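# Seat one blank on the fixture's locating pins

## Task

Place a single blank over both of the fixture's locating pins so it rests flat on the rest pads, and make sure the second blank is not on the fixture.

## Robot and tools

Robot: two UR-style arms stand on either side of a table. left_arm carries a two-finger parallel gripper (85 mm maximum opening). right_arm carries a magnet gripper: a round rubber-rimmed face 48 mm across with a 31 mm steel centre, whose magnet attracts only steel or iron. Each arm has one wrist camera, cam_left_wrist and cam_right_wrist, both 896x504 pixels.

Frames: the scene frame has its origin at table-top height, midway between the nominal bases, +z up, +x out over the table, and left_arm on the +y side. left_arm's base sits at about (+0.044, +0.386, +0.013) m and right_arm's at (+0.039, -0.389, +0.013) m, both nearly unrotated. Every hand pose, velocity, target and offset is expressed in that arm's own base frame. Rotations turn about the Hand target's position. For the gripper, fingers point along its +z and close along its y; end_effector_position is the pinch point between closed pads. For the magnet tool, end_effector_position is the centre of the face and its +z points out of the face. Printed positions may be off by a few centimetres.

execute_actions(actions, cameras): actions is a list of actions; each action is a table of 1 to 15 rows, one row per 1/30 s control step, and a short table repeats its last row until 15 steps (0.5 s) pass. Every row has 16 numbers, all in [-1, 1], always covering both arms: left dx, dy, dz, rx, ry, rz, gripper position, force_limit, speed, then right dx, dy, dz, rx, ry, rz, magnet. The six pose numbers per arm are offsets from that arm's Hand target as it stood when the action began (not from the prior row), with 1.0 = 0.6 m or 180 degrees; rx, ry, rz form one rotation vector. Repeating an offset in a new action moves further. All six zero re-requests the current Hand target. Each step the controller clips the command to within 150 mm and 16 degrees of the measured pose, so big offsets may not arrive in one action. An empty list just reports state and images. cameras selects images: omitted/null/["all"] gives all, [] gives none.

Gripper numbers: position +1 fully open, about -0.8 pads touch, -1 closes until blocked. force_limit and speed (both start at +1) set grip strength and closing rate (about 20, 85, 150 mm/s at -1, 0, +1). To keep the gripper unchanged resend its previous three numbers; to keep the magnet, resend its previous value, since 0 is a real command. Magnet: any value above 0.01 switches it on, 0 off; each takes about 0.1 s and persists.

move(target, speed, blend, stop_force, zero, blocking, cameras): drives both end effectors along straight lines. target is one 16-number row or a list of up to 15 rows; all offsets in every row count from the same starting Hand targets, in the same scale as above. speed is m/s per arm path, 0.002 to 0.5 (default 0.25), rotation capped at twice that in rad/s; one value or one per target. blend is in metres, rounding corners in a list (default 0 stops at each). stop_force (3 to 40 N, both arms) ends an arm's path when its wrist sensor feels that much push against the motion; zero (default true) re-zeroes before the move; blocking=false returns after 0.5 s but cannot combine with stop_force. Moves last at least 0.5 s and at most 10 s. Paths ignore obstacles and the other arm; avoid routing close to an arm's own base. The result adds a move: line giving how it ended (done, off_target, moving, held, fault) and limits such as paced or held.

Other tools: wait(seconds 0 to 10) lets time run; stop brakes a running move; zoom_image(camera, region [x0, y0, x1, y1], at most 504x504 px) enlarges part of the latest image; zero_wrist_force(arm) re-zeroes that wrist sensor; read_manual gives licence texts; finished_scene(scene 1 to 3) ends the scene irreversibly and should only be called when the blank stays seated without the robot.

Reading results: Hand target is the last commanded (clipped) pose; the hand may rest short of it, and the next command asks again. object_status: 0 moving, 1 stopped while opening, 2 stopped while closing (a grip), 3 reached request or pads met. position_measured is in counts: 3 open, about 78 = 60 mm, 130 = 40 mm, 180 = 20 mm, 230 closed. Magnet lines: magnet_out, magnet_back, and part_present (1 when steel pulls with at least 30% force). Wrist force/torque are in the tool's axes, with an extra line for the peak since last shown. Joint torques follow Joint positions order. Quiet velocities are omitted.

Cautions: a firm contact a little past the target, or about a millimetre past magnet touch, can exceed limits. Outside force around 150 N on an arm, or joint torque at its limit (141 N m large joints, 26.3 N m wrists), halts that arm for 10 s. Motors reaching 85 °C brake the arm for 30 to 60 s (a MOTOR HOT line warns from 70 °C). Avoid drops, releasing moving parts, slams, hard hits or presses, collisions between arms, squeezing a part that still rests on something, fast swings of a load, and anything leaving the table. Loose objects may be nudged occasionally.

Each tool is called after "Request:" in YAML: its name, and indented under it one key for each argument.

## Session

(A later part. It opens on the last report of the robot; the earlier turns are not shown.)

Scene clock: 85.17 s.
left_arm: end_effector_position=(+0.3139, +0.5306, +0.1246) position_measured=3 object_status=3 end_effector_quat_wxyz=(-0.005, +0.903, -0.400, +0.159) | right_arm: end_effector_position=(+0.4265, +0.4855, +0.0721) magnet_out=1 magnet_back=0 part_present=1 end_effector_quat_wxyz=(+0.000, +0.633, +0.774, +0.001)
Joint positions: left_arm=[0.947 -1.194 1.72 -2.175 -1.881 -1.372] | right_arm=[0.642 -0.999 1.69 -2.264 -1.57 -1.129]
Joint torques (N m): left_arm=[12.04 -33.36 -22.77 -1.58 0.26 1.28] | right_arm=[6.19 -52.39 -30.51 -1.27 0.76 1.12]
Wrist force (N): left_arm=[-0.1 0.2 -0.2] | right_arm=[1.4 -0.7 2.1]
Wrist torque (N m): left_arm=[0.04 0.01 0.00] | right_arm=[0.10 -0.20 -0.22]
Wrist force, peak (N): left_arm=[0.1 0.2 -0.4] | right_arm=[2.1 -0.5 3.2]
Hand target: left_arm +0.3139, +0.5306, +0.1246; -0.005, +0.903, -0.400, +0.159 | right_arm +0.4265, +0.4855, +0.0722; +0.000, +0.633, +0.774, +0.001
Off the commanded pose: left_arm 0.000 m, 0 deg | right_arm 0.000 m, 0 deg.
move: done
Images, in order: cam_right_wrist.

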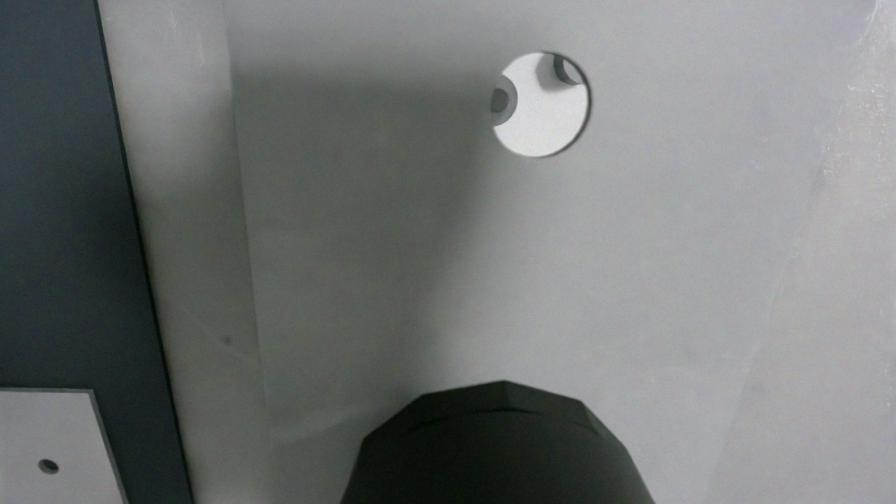

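Request:
move:
  target: [0,0,0,0,0,0,1,1,1,0,0,-0.0617,0,0,0,1]
  speed: 0.05
  cameras: ["cam_right_wrist"]

Request:
zoom_image:
  camera: "cam_right_wrist"
  region: [485, 45, 600, 165]

Scene clock: 86.53 s.
left_arm: end_effector_position=(+0.3139, +0.5306, +0.1246) position_measured=3 object_status=3 end_effector_quat_wxyz=(-0.005, +0.903, -0.400, +0.159) | right_arm: end_effector_position=(+0.4265, +0.4855, +0.0353) magnet_out=1 magnet_back=0 part_present=1 end_effector_quat_wxyz=(+0.000, +0.633, +0.774, +0.001)
Joint positions: left_arm=[0.947 -1.194 1.72 -2.175 -1.881 -1.372] | right_arm=[0.642 -0.941 1.71 -2.342 -1.57 -1.129]
Joint torques (N m): left_arm=[13.37 -33.04 -22.22 -1.51 0.22 1.1] | right_arm=[-5.05 -35.99 -9.85 -4.91 -0.08 -1.08]
Wrist force (N): left_arm=[0.2 0.1 0.0] | right_arm=[1.7 -0.7 2.2]
Wrist torque (N m): left_arm=[0.01 -0.03 0.00] | right_arm=[0.12 -0.26 -0.21]
Wrist force, peak (N): left_arm=[0.2 0.2 -0.3] | right_arm=[1.6 -0.9 2.5]
Hand target: left_arm +0.3139, +0.5306, +0.1246; -0.005, +0.903, -0.400, +0.159 | right_arm +0.4265, +0.4855, +0.0352; +0.000, +0.633, +0.774, +0.001
Off the commanded pose: left_arm 0.000 m, 0 deg | right_arm 0.000 m, 0 deg.
move: done
Images, in order: cam_right_wrist.

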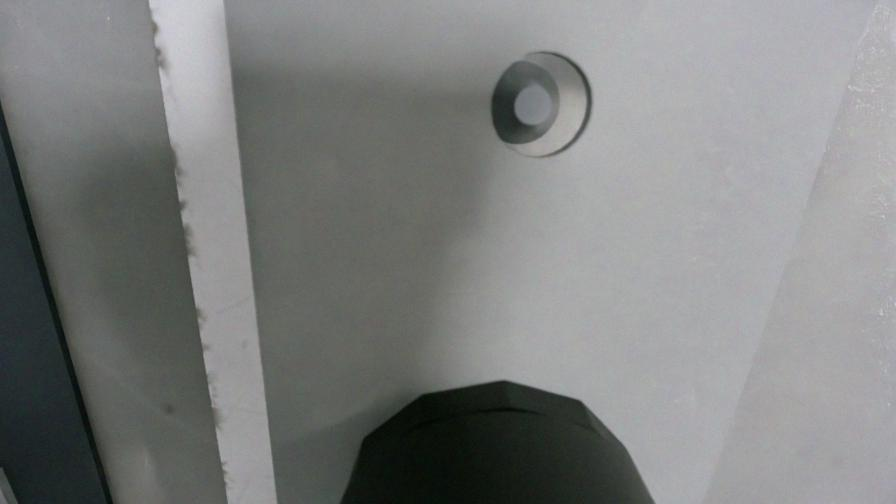

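Scaled by 4.200 from the camera's 896x504 image, which has a finer 1280x720 frame.

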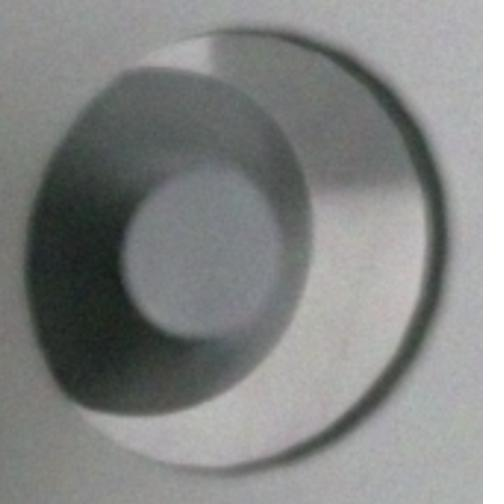

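Request:
move:
  target:
    - [0,0,0,0,0,0,1,1,1,0,0,0.1,0,0,0,1]
    - [0,0,0,0,0,0,1,1,1,-0.0723,-0.389,0.04,0,0,-0.5611,1]
    - [0,0,0,0,0,0,1,1,1,-0.0723,-0.389,-0.0667,0,0,-0.5611,1]
  speed: [0.15,0.3,0.06]
  blend: [0.03,0,0]
  cameras: []

Request:
move:
  target: [0,0,0,0,0,0,1,1,1,0,0,-0.02,0,0,0,1]
  speed: 0.004
  stop_force: 3
  cameras: ["cam_right_wrist"]

Scene clock: 91.97 s.
Wrist force, peak (N): left_arm=[0.2 0.2 -0.3] | right_arm=[1.5 -1.0 3.7]
Off the commanded pose: left_arm 0.000 m, 0 deg | right_arm 0.000 m, 0 deg.
move: done

Scene clock: 93.87 s.
left_arm: end_effector_position=(+0.3139, +0.5306, +0.1246) position_measured=3 object_status=3 end_effector_quat_wxyz=(-0.005, +0.903, -0.400, +0.159) | right_arm: end_effector_position=(+0.3831, +0.2521, -0.0082) magnet_out=1 magnet_back=0 part_present=1 end_effector_quat_wxyz=(+0.001, +1.000, +0.004, +0.001)
Joint positions: left_arm=[0.947 -1.194 1.72 -2.175 -1.881 -1.372] | right_arm=[0.288 -1.136 2.286 -2.722 -1.573 0.279]
Joint torques (N m): left_arm=[12.63 -33.98 -23.5 -1.81 0.23 1.27] | right_arm=[7.1 -37.24 -11.82 -1.26 -0.49 1.55]
Wrist force (N): left_arm=[0.1 0.2 0.0] | right_arm=[2.0 -1.2 0.7]
Wrist torque (N m): left_arm=[0.02 -0.02 0.00] | right_arm=[0.15 -0.24 -0.19]
Wrist force, peak (N): left_arm=[0.0 0.3 -0.2] | right_arm=[0.4 0.1 -6.5]
Hand target: left_arm +0.3139, +0.5306, +0.1246; -0.005, +0.903, -0.400, +0.159 | right_arm +0.3831, +0.2521, -0.0082; +0.001, +1.000, +0.004, +0.001 (not the last commanded pose)
Off the commanded pose: left_arm 0.000 m, 0 deg | right_arm 0.009 m, 0 deg.
move: contact (right_arm)
Images, in order: cam_right_wrist.

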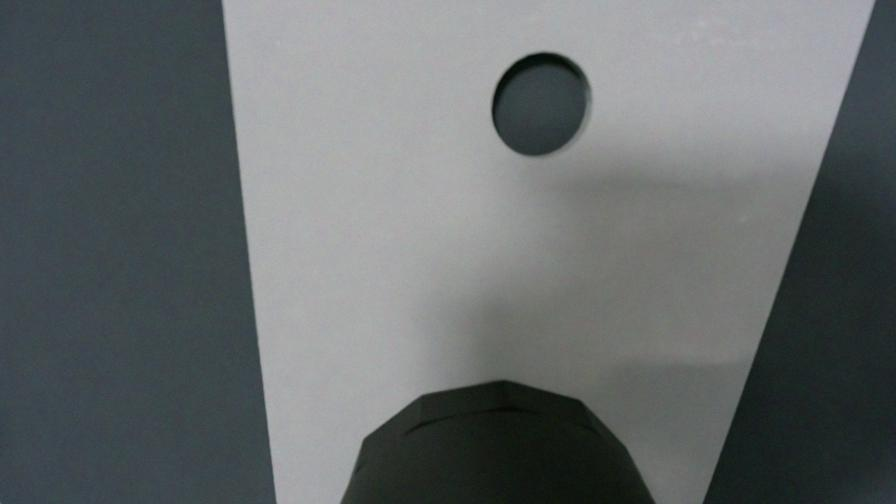

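Request:
execute_actions:
  actions:
    - [[0,0,0,0,0,0,1,1,1,0,0,0,0,0,0,0]]
  cameras: []

Request:
move:
  target:
    - [0,0,0,0,0,0,1,1,1,0,0,0.12,0,0,0,0]
    - [0,0,0,0,0,0,1,1,1,0.2848,0.0615,0.2137,0,0,-0.9289,0]
  speed: [0.2,0.5]
  blend: [0.03,0]
  cameras: ["cam_right_wrist"]

Scene clock: 94.93 s.
Wrist force, peak (N): left_arm=[0.2 0.0 -0.4] | right_arm=[0.7 -0.9 -6.2]
Off the commanded pose: left_arm 0.000 m, 0 deg | right_arm 0.000 m, 0 deg.

Scene clock: 99.00 s.
left_arm: end_effector_position=(+0.3139, +0.5306, +0.1246) position_measured=3 object_status=3 end_effector_quat_wxyz=(-0.005, +0.903, -0.400, +0.159) | right_arm: end_effector_position=(+0.5540, +0.2890, +0.1200) magnet_out=0 magnet_back=1 part_present=0 end_effector_quat_wxyz=(-0.001, -0.116, +0.993, +0.001)
Joint positions: left_arm=[0.947 -1.194 1.72 -2.175 -1.881 -1.372] | right_arm=[0.265 -1.109 1.719 -2.179 -1.569 3.174]
Joint torques (N m): left_arm=[12.6 -33.39 -24.42 -1.47 0.27 1.3] | right_arm=[7.59 -30.62 -29.86 -1.2 -1.31 1.69]
Wrist force (N): left_arm=[0.2 0.1 0.0] | right_arm=[1.5 -1.0 -0.7]
Wrist torque (N m): left_arm=[0.02 -0.04 0.00] | right_arm=[0.05 -0.23 -0.25]
Wrist force, peak (N): left_arm=[0.1 0.3 -0.4] | right_arm=[1.2 -1.2 -3.9]
Hand target: left_arm +0.3139, +0.5306, +0.1246; -0.005, +0.903, -0.400, +0.159 | right_arm +0.5540, +0.2890, +0.1200; -0.001, -0.116, +0.993, +0.001
Off the commanded pose: left_arm 0.000 m, 0 deg | right_arm 0.000 m, 0 deg.
move: done
Images, in order: cam_right_wrist.

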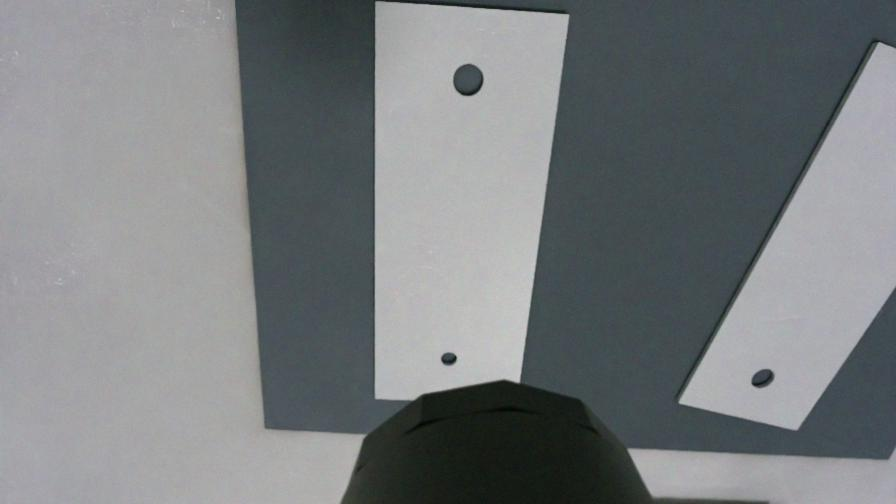

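Request:
zoom_image:
  camera: "cam_right_wrist"
  region: [360, 0, 592, 200]

Request:
zoom_image:
  camera: "cam_right_wrist"
  region: [360, 210, 592, 410]

Scaled by 2.172 from the camera's 896x504 image, which has a finer 1280x720 frame.

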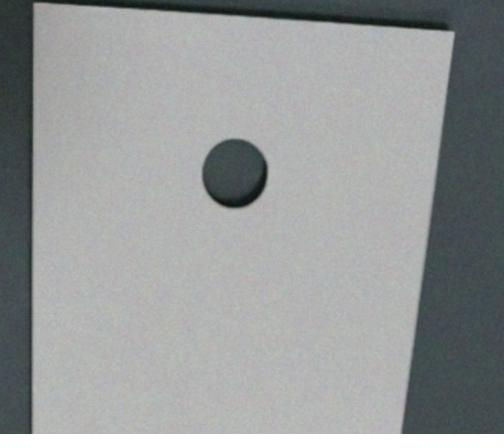

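Scaled by 2.172 from the camera's 896x504 image, which has a finer 1280x720 frame.

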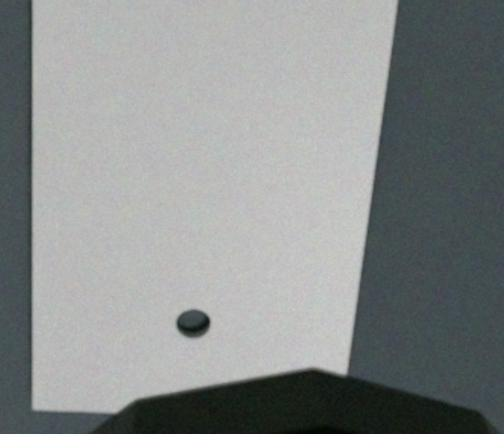

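Request:
move:
  target: [0,0,0,0,0,0,1,1,1,0.00354,-0.01021,-0.2067,0,0,-0.0005,0]
  speed: 0.15
  cameras: []

Request:
move:
  target: [0,0,0,0,0,0,1,1,1,0,0,-0.015,0,0,0,0]
  speed: 0.004
  stop_force: 3
  cameras: ["cam_right_wrist"]

Scene clock: 101.00 s.
Wrist force, peak (N): left_arm=[0.1 0.2 -0.3] | right_arm=[1.3 -1.0 -1.9]
Off the commanded pose: left_arm 0.000 m, 0 deg | right_arm 0.000 m, 0 deg.
move: done

Scene clock: 103.03 s.
left_arm: end_effector_position=(+0.3139, +0.5306, +0.1246) position_measured=3 object_status=3 end_effector_quat_wxyz=(-0.005, +0.903, -0.400, +0.159) | right_arm: end_effector_position=(+0.5561, +0.2829, -0.0079) magnet_out=0 magnet_back=1 part_present=0 end_effector_quat_wxyz=(-0.001, -0.115, +0.993, +0.001)
Joint positions: left_arm=[0.947 -1.194 1.72 -2.175 -1.881 -1.372] | right_arm=[0.255 -0.901 1.793 -2.462 -1.569 3.166]
Joint torques (N m): left_arm=[12.79 -34.32 -24.11 -1.76 0.31 1.13] | right_arm=[-7.3 -48.92 -10.37 -0.69 1.05 -1.94]
Wrist force (N): left_arm=[0.1 0.1 -0.1] | right_arm=[0.4 -0.8 -4.3]
Wrist torque (N m): left_arm=[0.01 -0.01 0.00] | right_arm=[0.13 -0.26 -0.30]
Wrist force, peak (N): left_arm=[0.2 0.2 -0.3] | right_arm=[4.3 -0.9 -10.8]
Hand target: left_arm +0.3139, +0.5306, +0.1246; -0.005, +0.903, -0.400, +0.159 | right_arm +0.5561, +0.2829, -0.0079; -0.001, -0.115, +0.993, +0.001 (not the last commanded pose)
Off the commanded pose: left_arm 0.000 m, 0 deg | right_arm 0.005 m, 0 deg.
move: contact (right_arm)
Images, in order: cam_right_wrist.

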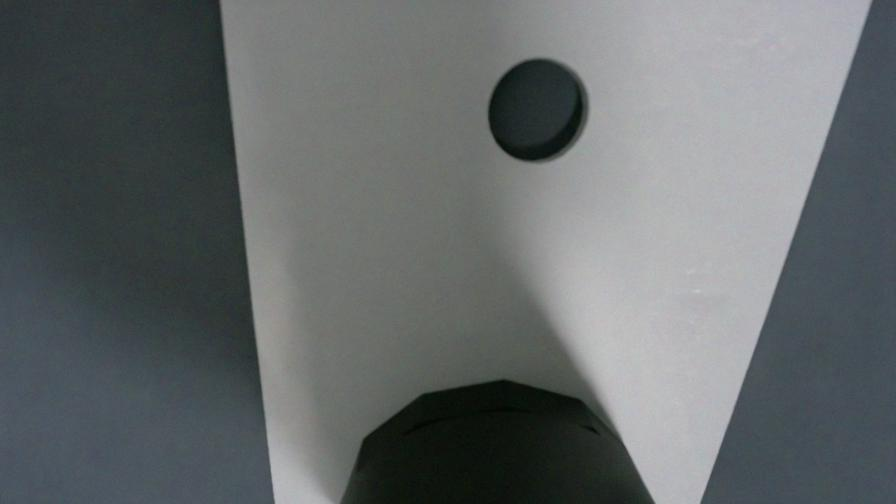

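Request:
move:
  target:
    - [0,0,0,0,0,0,1,1,1,0,0,0,0,0,0,1]
    - [0,0,0,0,0,0,1,1,1,0,0,0.1465,0,0,0,1]
    - [0,0,0,0,0,0,1,1,1,-0.2165,0.3378,0.1048,0,0,-0.5089,1]
    - [0,0,0,0,0,0,1,1,1,-0.2165,0.3378,0.0718,0,0,-0.5089,1]
  speed: [0.1,0.15,0.4,0.08]
  blend: [0,0.04,0.01,0]
  cameras: ["cam_right_wrist"]

Request:
zoom_image:
  camera: "cam_right_wrist"
  region: [485, 45, 600, 165]

Scene clock: 107.60 s.
left_arm: end_effector_position=(+0.3139, +0.5306, +0.1246) position_measured=3 object_status=3 end_effector_quat_wxyz=(-0.005, +0.903, -0.400, +0.159) | right_arm: end_effector_position=(+0.4262, +0.4856, +0.0353) magnet_out=1 magnet_back=0 part_present=1 end_effector_quat_wxyz=(+0.000, +0.632, +0.775, +0.001)
Joint positions: left_arm=[0.947 -1.194 1.72 -2.175 -1.881 -1.372] | right_arm=[0.642 -0.941 1.71 -2.342 -1.57 5.152]
Joint torques (N m): left_arm=[12.19 -33.19 -24.3 -1.55 0.25 1.22] | right_arm=[7.7 -37.48 -10.27 -4.71 -1.32 1.78]
Wrist force (N): left_arm=[0.0 0.1 -0.1] | right_arm=[1.7 -0.8 2.3]
Wrist torque (N m): left_arm=[0.02 -0.01 0.00] | right_arm=[0.10 -0.26 -0.21]
Wrist force, peak (N): left_arm=[0.2 0.1 -0.3] | right_arm=[1.4 -1.0 -4.6]
Hand target: left_arm +0.3139, +0.5306, +0.1246; -0.005, +0.903, -0.400, +0.159 | right_arm +0.4262, +0.4856, +0.0352; +0.000, +0.632, +0.775, +0.001
Off the commanded pose: left_arm 0.000 m, 0 deg | right_arm 0.000 m, 0 deg.
move: done; blend cut to 0.0099 m at target 3
Images, in order: cam_right_wrist.

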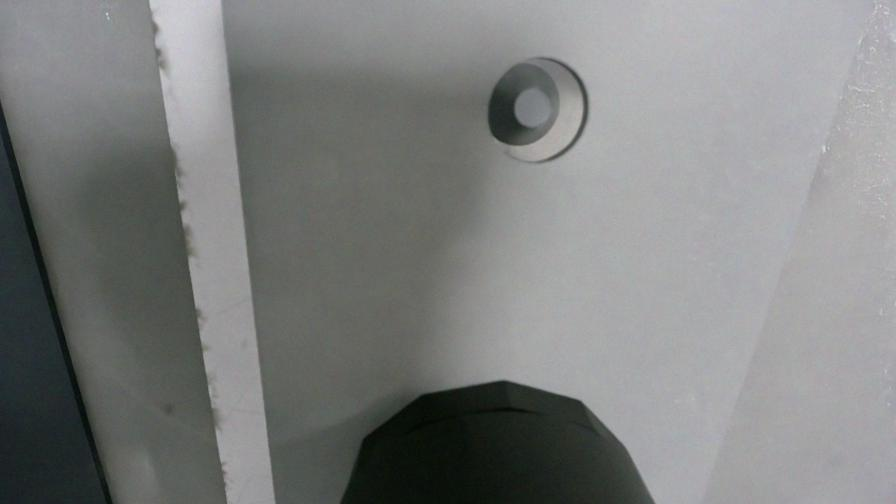

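Scaled by 4.200 from the camera's 896x504 image, which has a finer 1280x720 frame.

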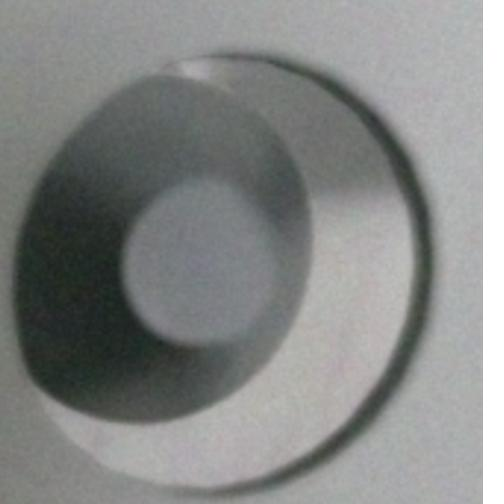

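Request:
zoom_image:
  camera: "cam_right_wrist"
  region: [140, 0, 250, 170]

Request:
zoom_image:
  camera: "cam_right_wrist"
  region: [180, 334, 290, 504]

Request:
zoom_image:
  camera: "cam_right_wrist"
  region: [690, 0, 896, 252]

Request:
zoom_image:
  camera: "cam_right_wrist"
  region: [660, 252, 866, 504]

Scaled by 2.965 from the camera's 896x504 image, which has a finer 1280x720 frame.

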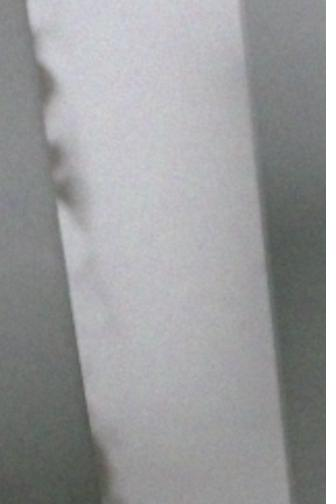

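Scaled by 2.965 from the camera's 896x504 image, which has a finer 1280x720 frame.

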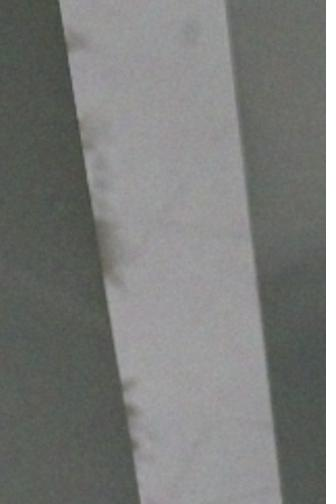

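Scaled by 2.000 from the camera's 896x504 image, which has a finer 1280x720 frame.

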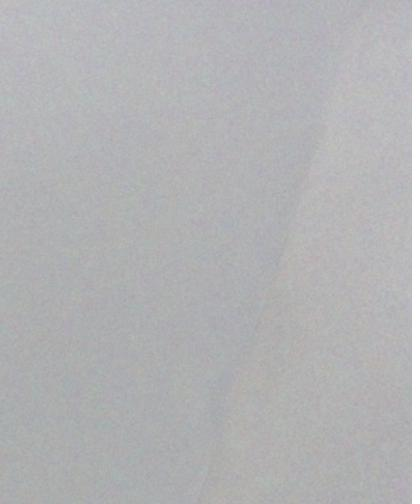

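Scaled by 2.000 from the camera's 896x504 image, which has a finer 1280x720 frame.

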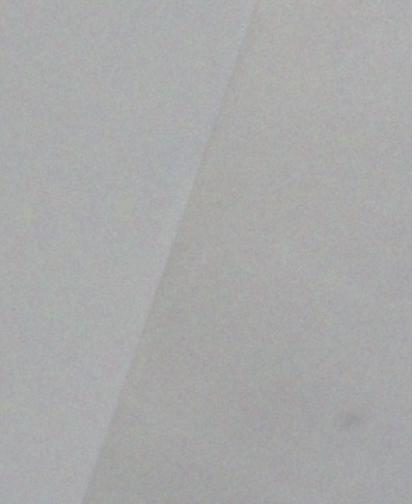

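Request:
move:
  target:
    - [0,0,0,0,0,0,1,1,1,-0.00061,0.0005,0,0,0,0,1]
    - [0,0,0,0,0,0,1,1,1,-0.00061,0.0005,-0.0345,0,0,0,1]
  speed: [0.02,0.012]
  stop_force: 4
  cameras: ["cam_right_wrist"]

Request:
zoom_image:
  camera: "cam_right_wrist"
  region: [485, 45, 600, 165]

Scene clock: 111.50 s.
left_arm: end_effector_position=(+0.3139, +0.5306, +0.1246) position_measured=3 object_status=3 end_effector_quat_wxyz=(-0.005, +0.903, -0.400, +0.159) | right_arm: end_effector_position=(+0.4258, +0.4859, +0.0145) magnet_out=1 magnet_back=0 part_present=1 end_effector_quat_wxyz=(+0.000, +0.632, +0.775, +0.001)
Joint positions: left_arm=[0.947 -1.194 1.72 -2.175 -1.881 -1.372] | right_arm=[0.643 -0.906 1.718 -2.385 -1.57 5.153]
Joint torques (N m): left_arm=[11.71 -33.46 -24.5 -1.48 0.17 1.43] | right_arm=[6.93 -38.1 -12.47 -5.51 2.55 -0.79]
Wrist force (N): left_arm=[0.0 0.1 -0.2] | right_arm=[-4.4 -2.9 1.4]
Wrist torque (N m): left_arm=[0.02 0.00 0.00] | right_arm=[0.07 -0.26 0.13]
Wrist force, peak (N): left_arm=[0.1 0.1 -0.4] | right_arm=[-4.4 -3.2 1.8]
Hand target: left_arm +0.3139, +0.5306, +0.1246; -0.005, +0.903, -0.400, +0.159 | right_arm +0.4258, +0.4859, +0.0145; +0.000, +0.632, +0.775, +0.001
Off the commanded pose: left_arm 0.000 m, 0 deg | right_arm 0.000 m, 0 deg.
move: done
Images, in order: cam_right_wrist.

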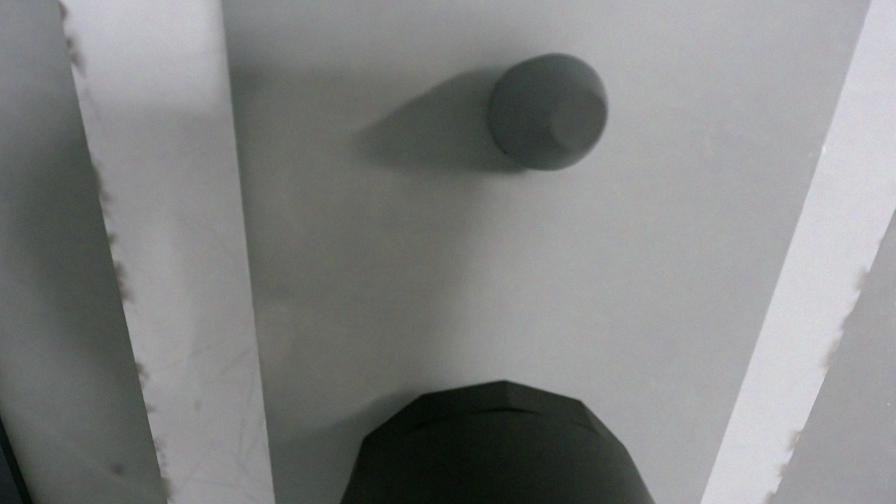

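Scaled by 4.200 from the camera's 896x504 image, which has a finer 1280x720 frame.

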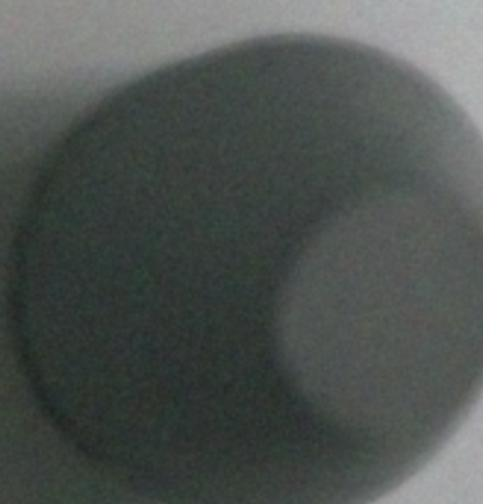

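Request:
move:
  target: [0,0,0,0,0,0,1,1,1,0.00005,-0.00024,0,0,0,-0.00078,1]
  speed: 0.01
  cameras: []

Request:
move:
  target: [0,0,0,0,0,0,1,1,1,0,0,-0.01,0,0,0,1]
  speed: 0.003
  stop_force: 3
  cameras: ["cam_right_wrist"]

Scene clock: 112.57 s.
Wrist force, peak (N): left_arm=[0.2 0.0 -0.3] | right_arm=[-4.4 -2.8 1.5]
Off the commanded pose: left_arm 0.000 m, 0 deg | right_arm 0.000 m, 0 deg.
move: done

Scene clock: 114.03 s.
left_arm: end_effector_position=(+0.3139, +0.5306, +0.1246) position_measured=3 object_status=3 end_effector_quat_wxyz=(-0.005, +0.903, -0.400, +0.159) | right_arm: end_effector_position=(+0.4259, +0.4857, +0.0121) magnet_out=1 magnet_back=0 part_present=1 end_effector_quat_wxyz=(+0.000, +0.633, +0.774, +0.001)
Joint positions: left_arm=[0.947 -1.194 1.72 -2.175 -1.881 -1.372] | right_arm=[0.643 -0.902 1.719 -2.39 -1.57 5.155]
Joint torques (N m): left_arm=[12.25 -35.17 -24.08 -1.5 0.44 1.32] | right_arm=[-6.86 -49.57 -13.23 -1.28 -1.03 1.8]
Wrist force (N): left_arm=[0.2 0.1 -0.1] | right_arm=[0.2 -4.1 -3.9]
Wrist torque (N m): left_arm=[0.02 -0.03 0.00] | right_arm=[0.10 -0.42 -0.37]
Wrist force, peak (N): left_arm=[0.1 0.2 -0.3] | right_arm=[-1.2 -5.9 -6.9]
Hand target: left_arm +0.3139, +0.5306, +0.1246; -0.005, +0.903, -0.400, +0.159 | right_arm +0.4259, +0.4857, +0.0121; +0.000, +0.633, +0.774, +0.001 (not the last commanded pose)
Off the commanded pose: left_arm 0.000 m, 0 deg | right_arm 0.004 m, 0 deg.
move: contact (right_arm)
Images, in order: cam_right_wrist.

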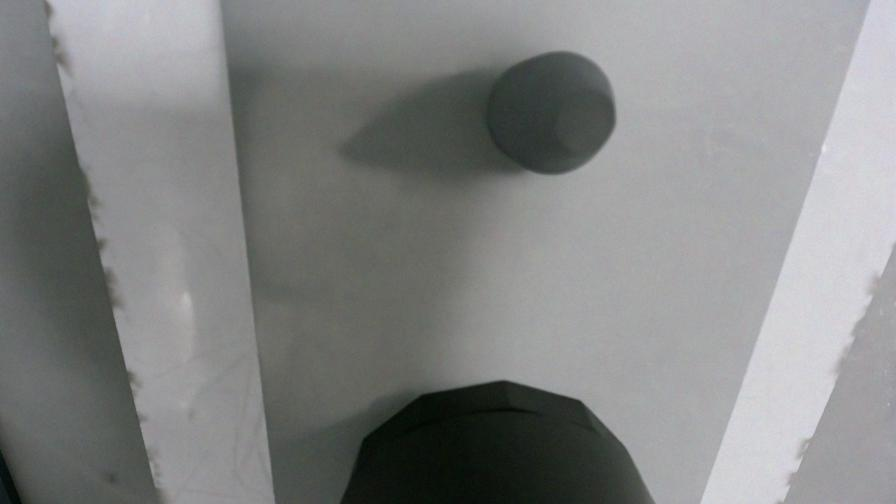

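Request:
execute_actions:
  actions:
    - [[0,0,0,0,0,0,1,1,1,0,0,0,0,0,0,0]]
  cameras: []

Request:
move:
  target: [0,0,0,0,0,0,1,1,1,0,0,0.3467,0,0,0,0]
  speed: 0.2
  cameras: ["cam_right_wrist"]

Request:
zoom_image:
  camera: "cam_right_wrist"
  region: [320, 0, 600, 380]

Scene clock: 114.93 s.
Wrist force, peak (N): left_arm=[0.2 0.1 -0.4] | right_arm=[0.4 -3.4 -5.9]
Off the commanded pose: left_arm 0.000 m, 0 deg | right_arm 0.000 m, 0 deg.

Scene clock: 116.63 s.
left_arm: end_effector_position=(+0.3139, +0.5306, +0.1246) position_measured=3 object_status=3 end_effector_quat_wxyz=(-0.005, +0.903, -0.400, +0.159) | right_arm: end_effector_position=(+0.4259, +0.4857, +0.2200) magnet_out=0 magnet_back=1 part_present=0 end_effector_quat_wxyz=(+0.000, +0.633, +0.774, +0.001)
Joint positions: left_arm=[0.947 -1.194 1.72 -2.175 -1.881 -1.372] | right_arm=[0.643 -1.174 1.53 -1.929 -1.57 5.155]
Joint torques (N m): left_arm=[12.12 -33.24 -25.61 -1.54 0.3 0.87] | right_arm=[-7.82 -47.68 -33.82 -0.99 -1.26 -2.09]
Wrist force (N): left_arm=[0.3 0.0 -0.2] | right_arm=[1.4 -0.7 0.1]
Wrist torque (N m): left_arm=[0.00 -0.04 0.00] | right_arm=[0.12 -0.22 -0.21]
Wrist force, peak (N): left_arm=[0.2 0.1 -0.3] | right_arm=[1.6 -1.3 -3.9]
Hand target: left_arm +0.3139, +0.5306, +0.1246; -0.005, +0.903, -0.400, +0.159 | right_arm +0.4259, +0.4857, +0.2202; +0.000, +0.633, +0.774, +0.001
Off the commanded pose: left_arm 0.000 m, 0 deg | right_arm 0.000 m, 0 deg.
move: done
Images, in order: cam_right_wrist.

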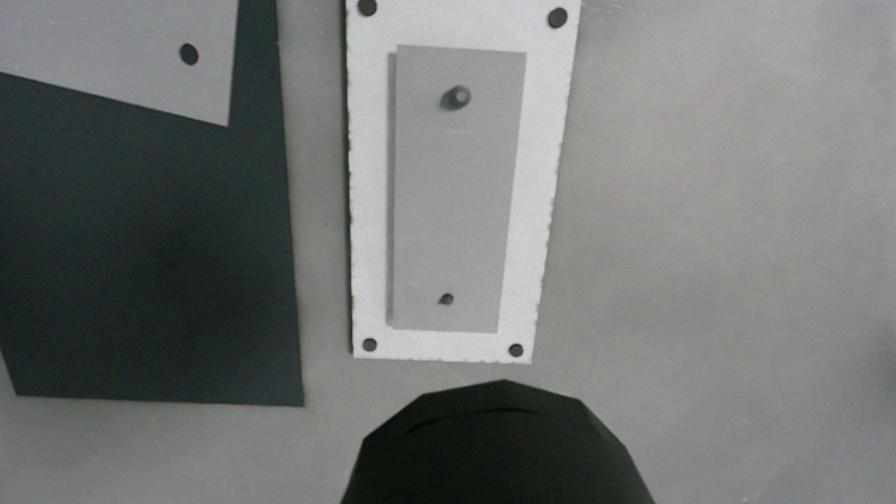

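Scaled by 1.326 from the camera's 896x504 image, which has a finer 1280x720 frame.

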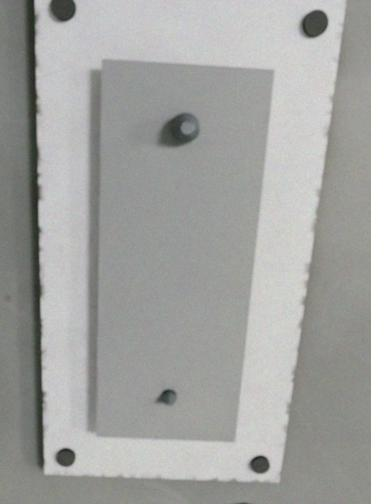

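Request:
finished_scene:
  scene: 1

The scene is finished: the task was done.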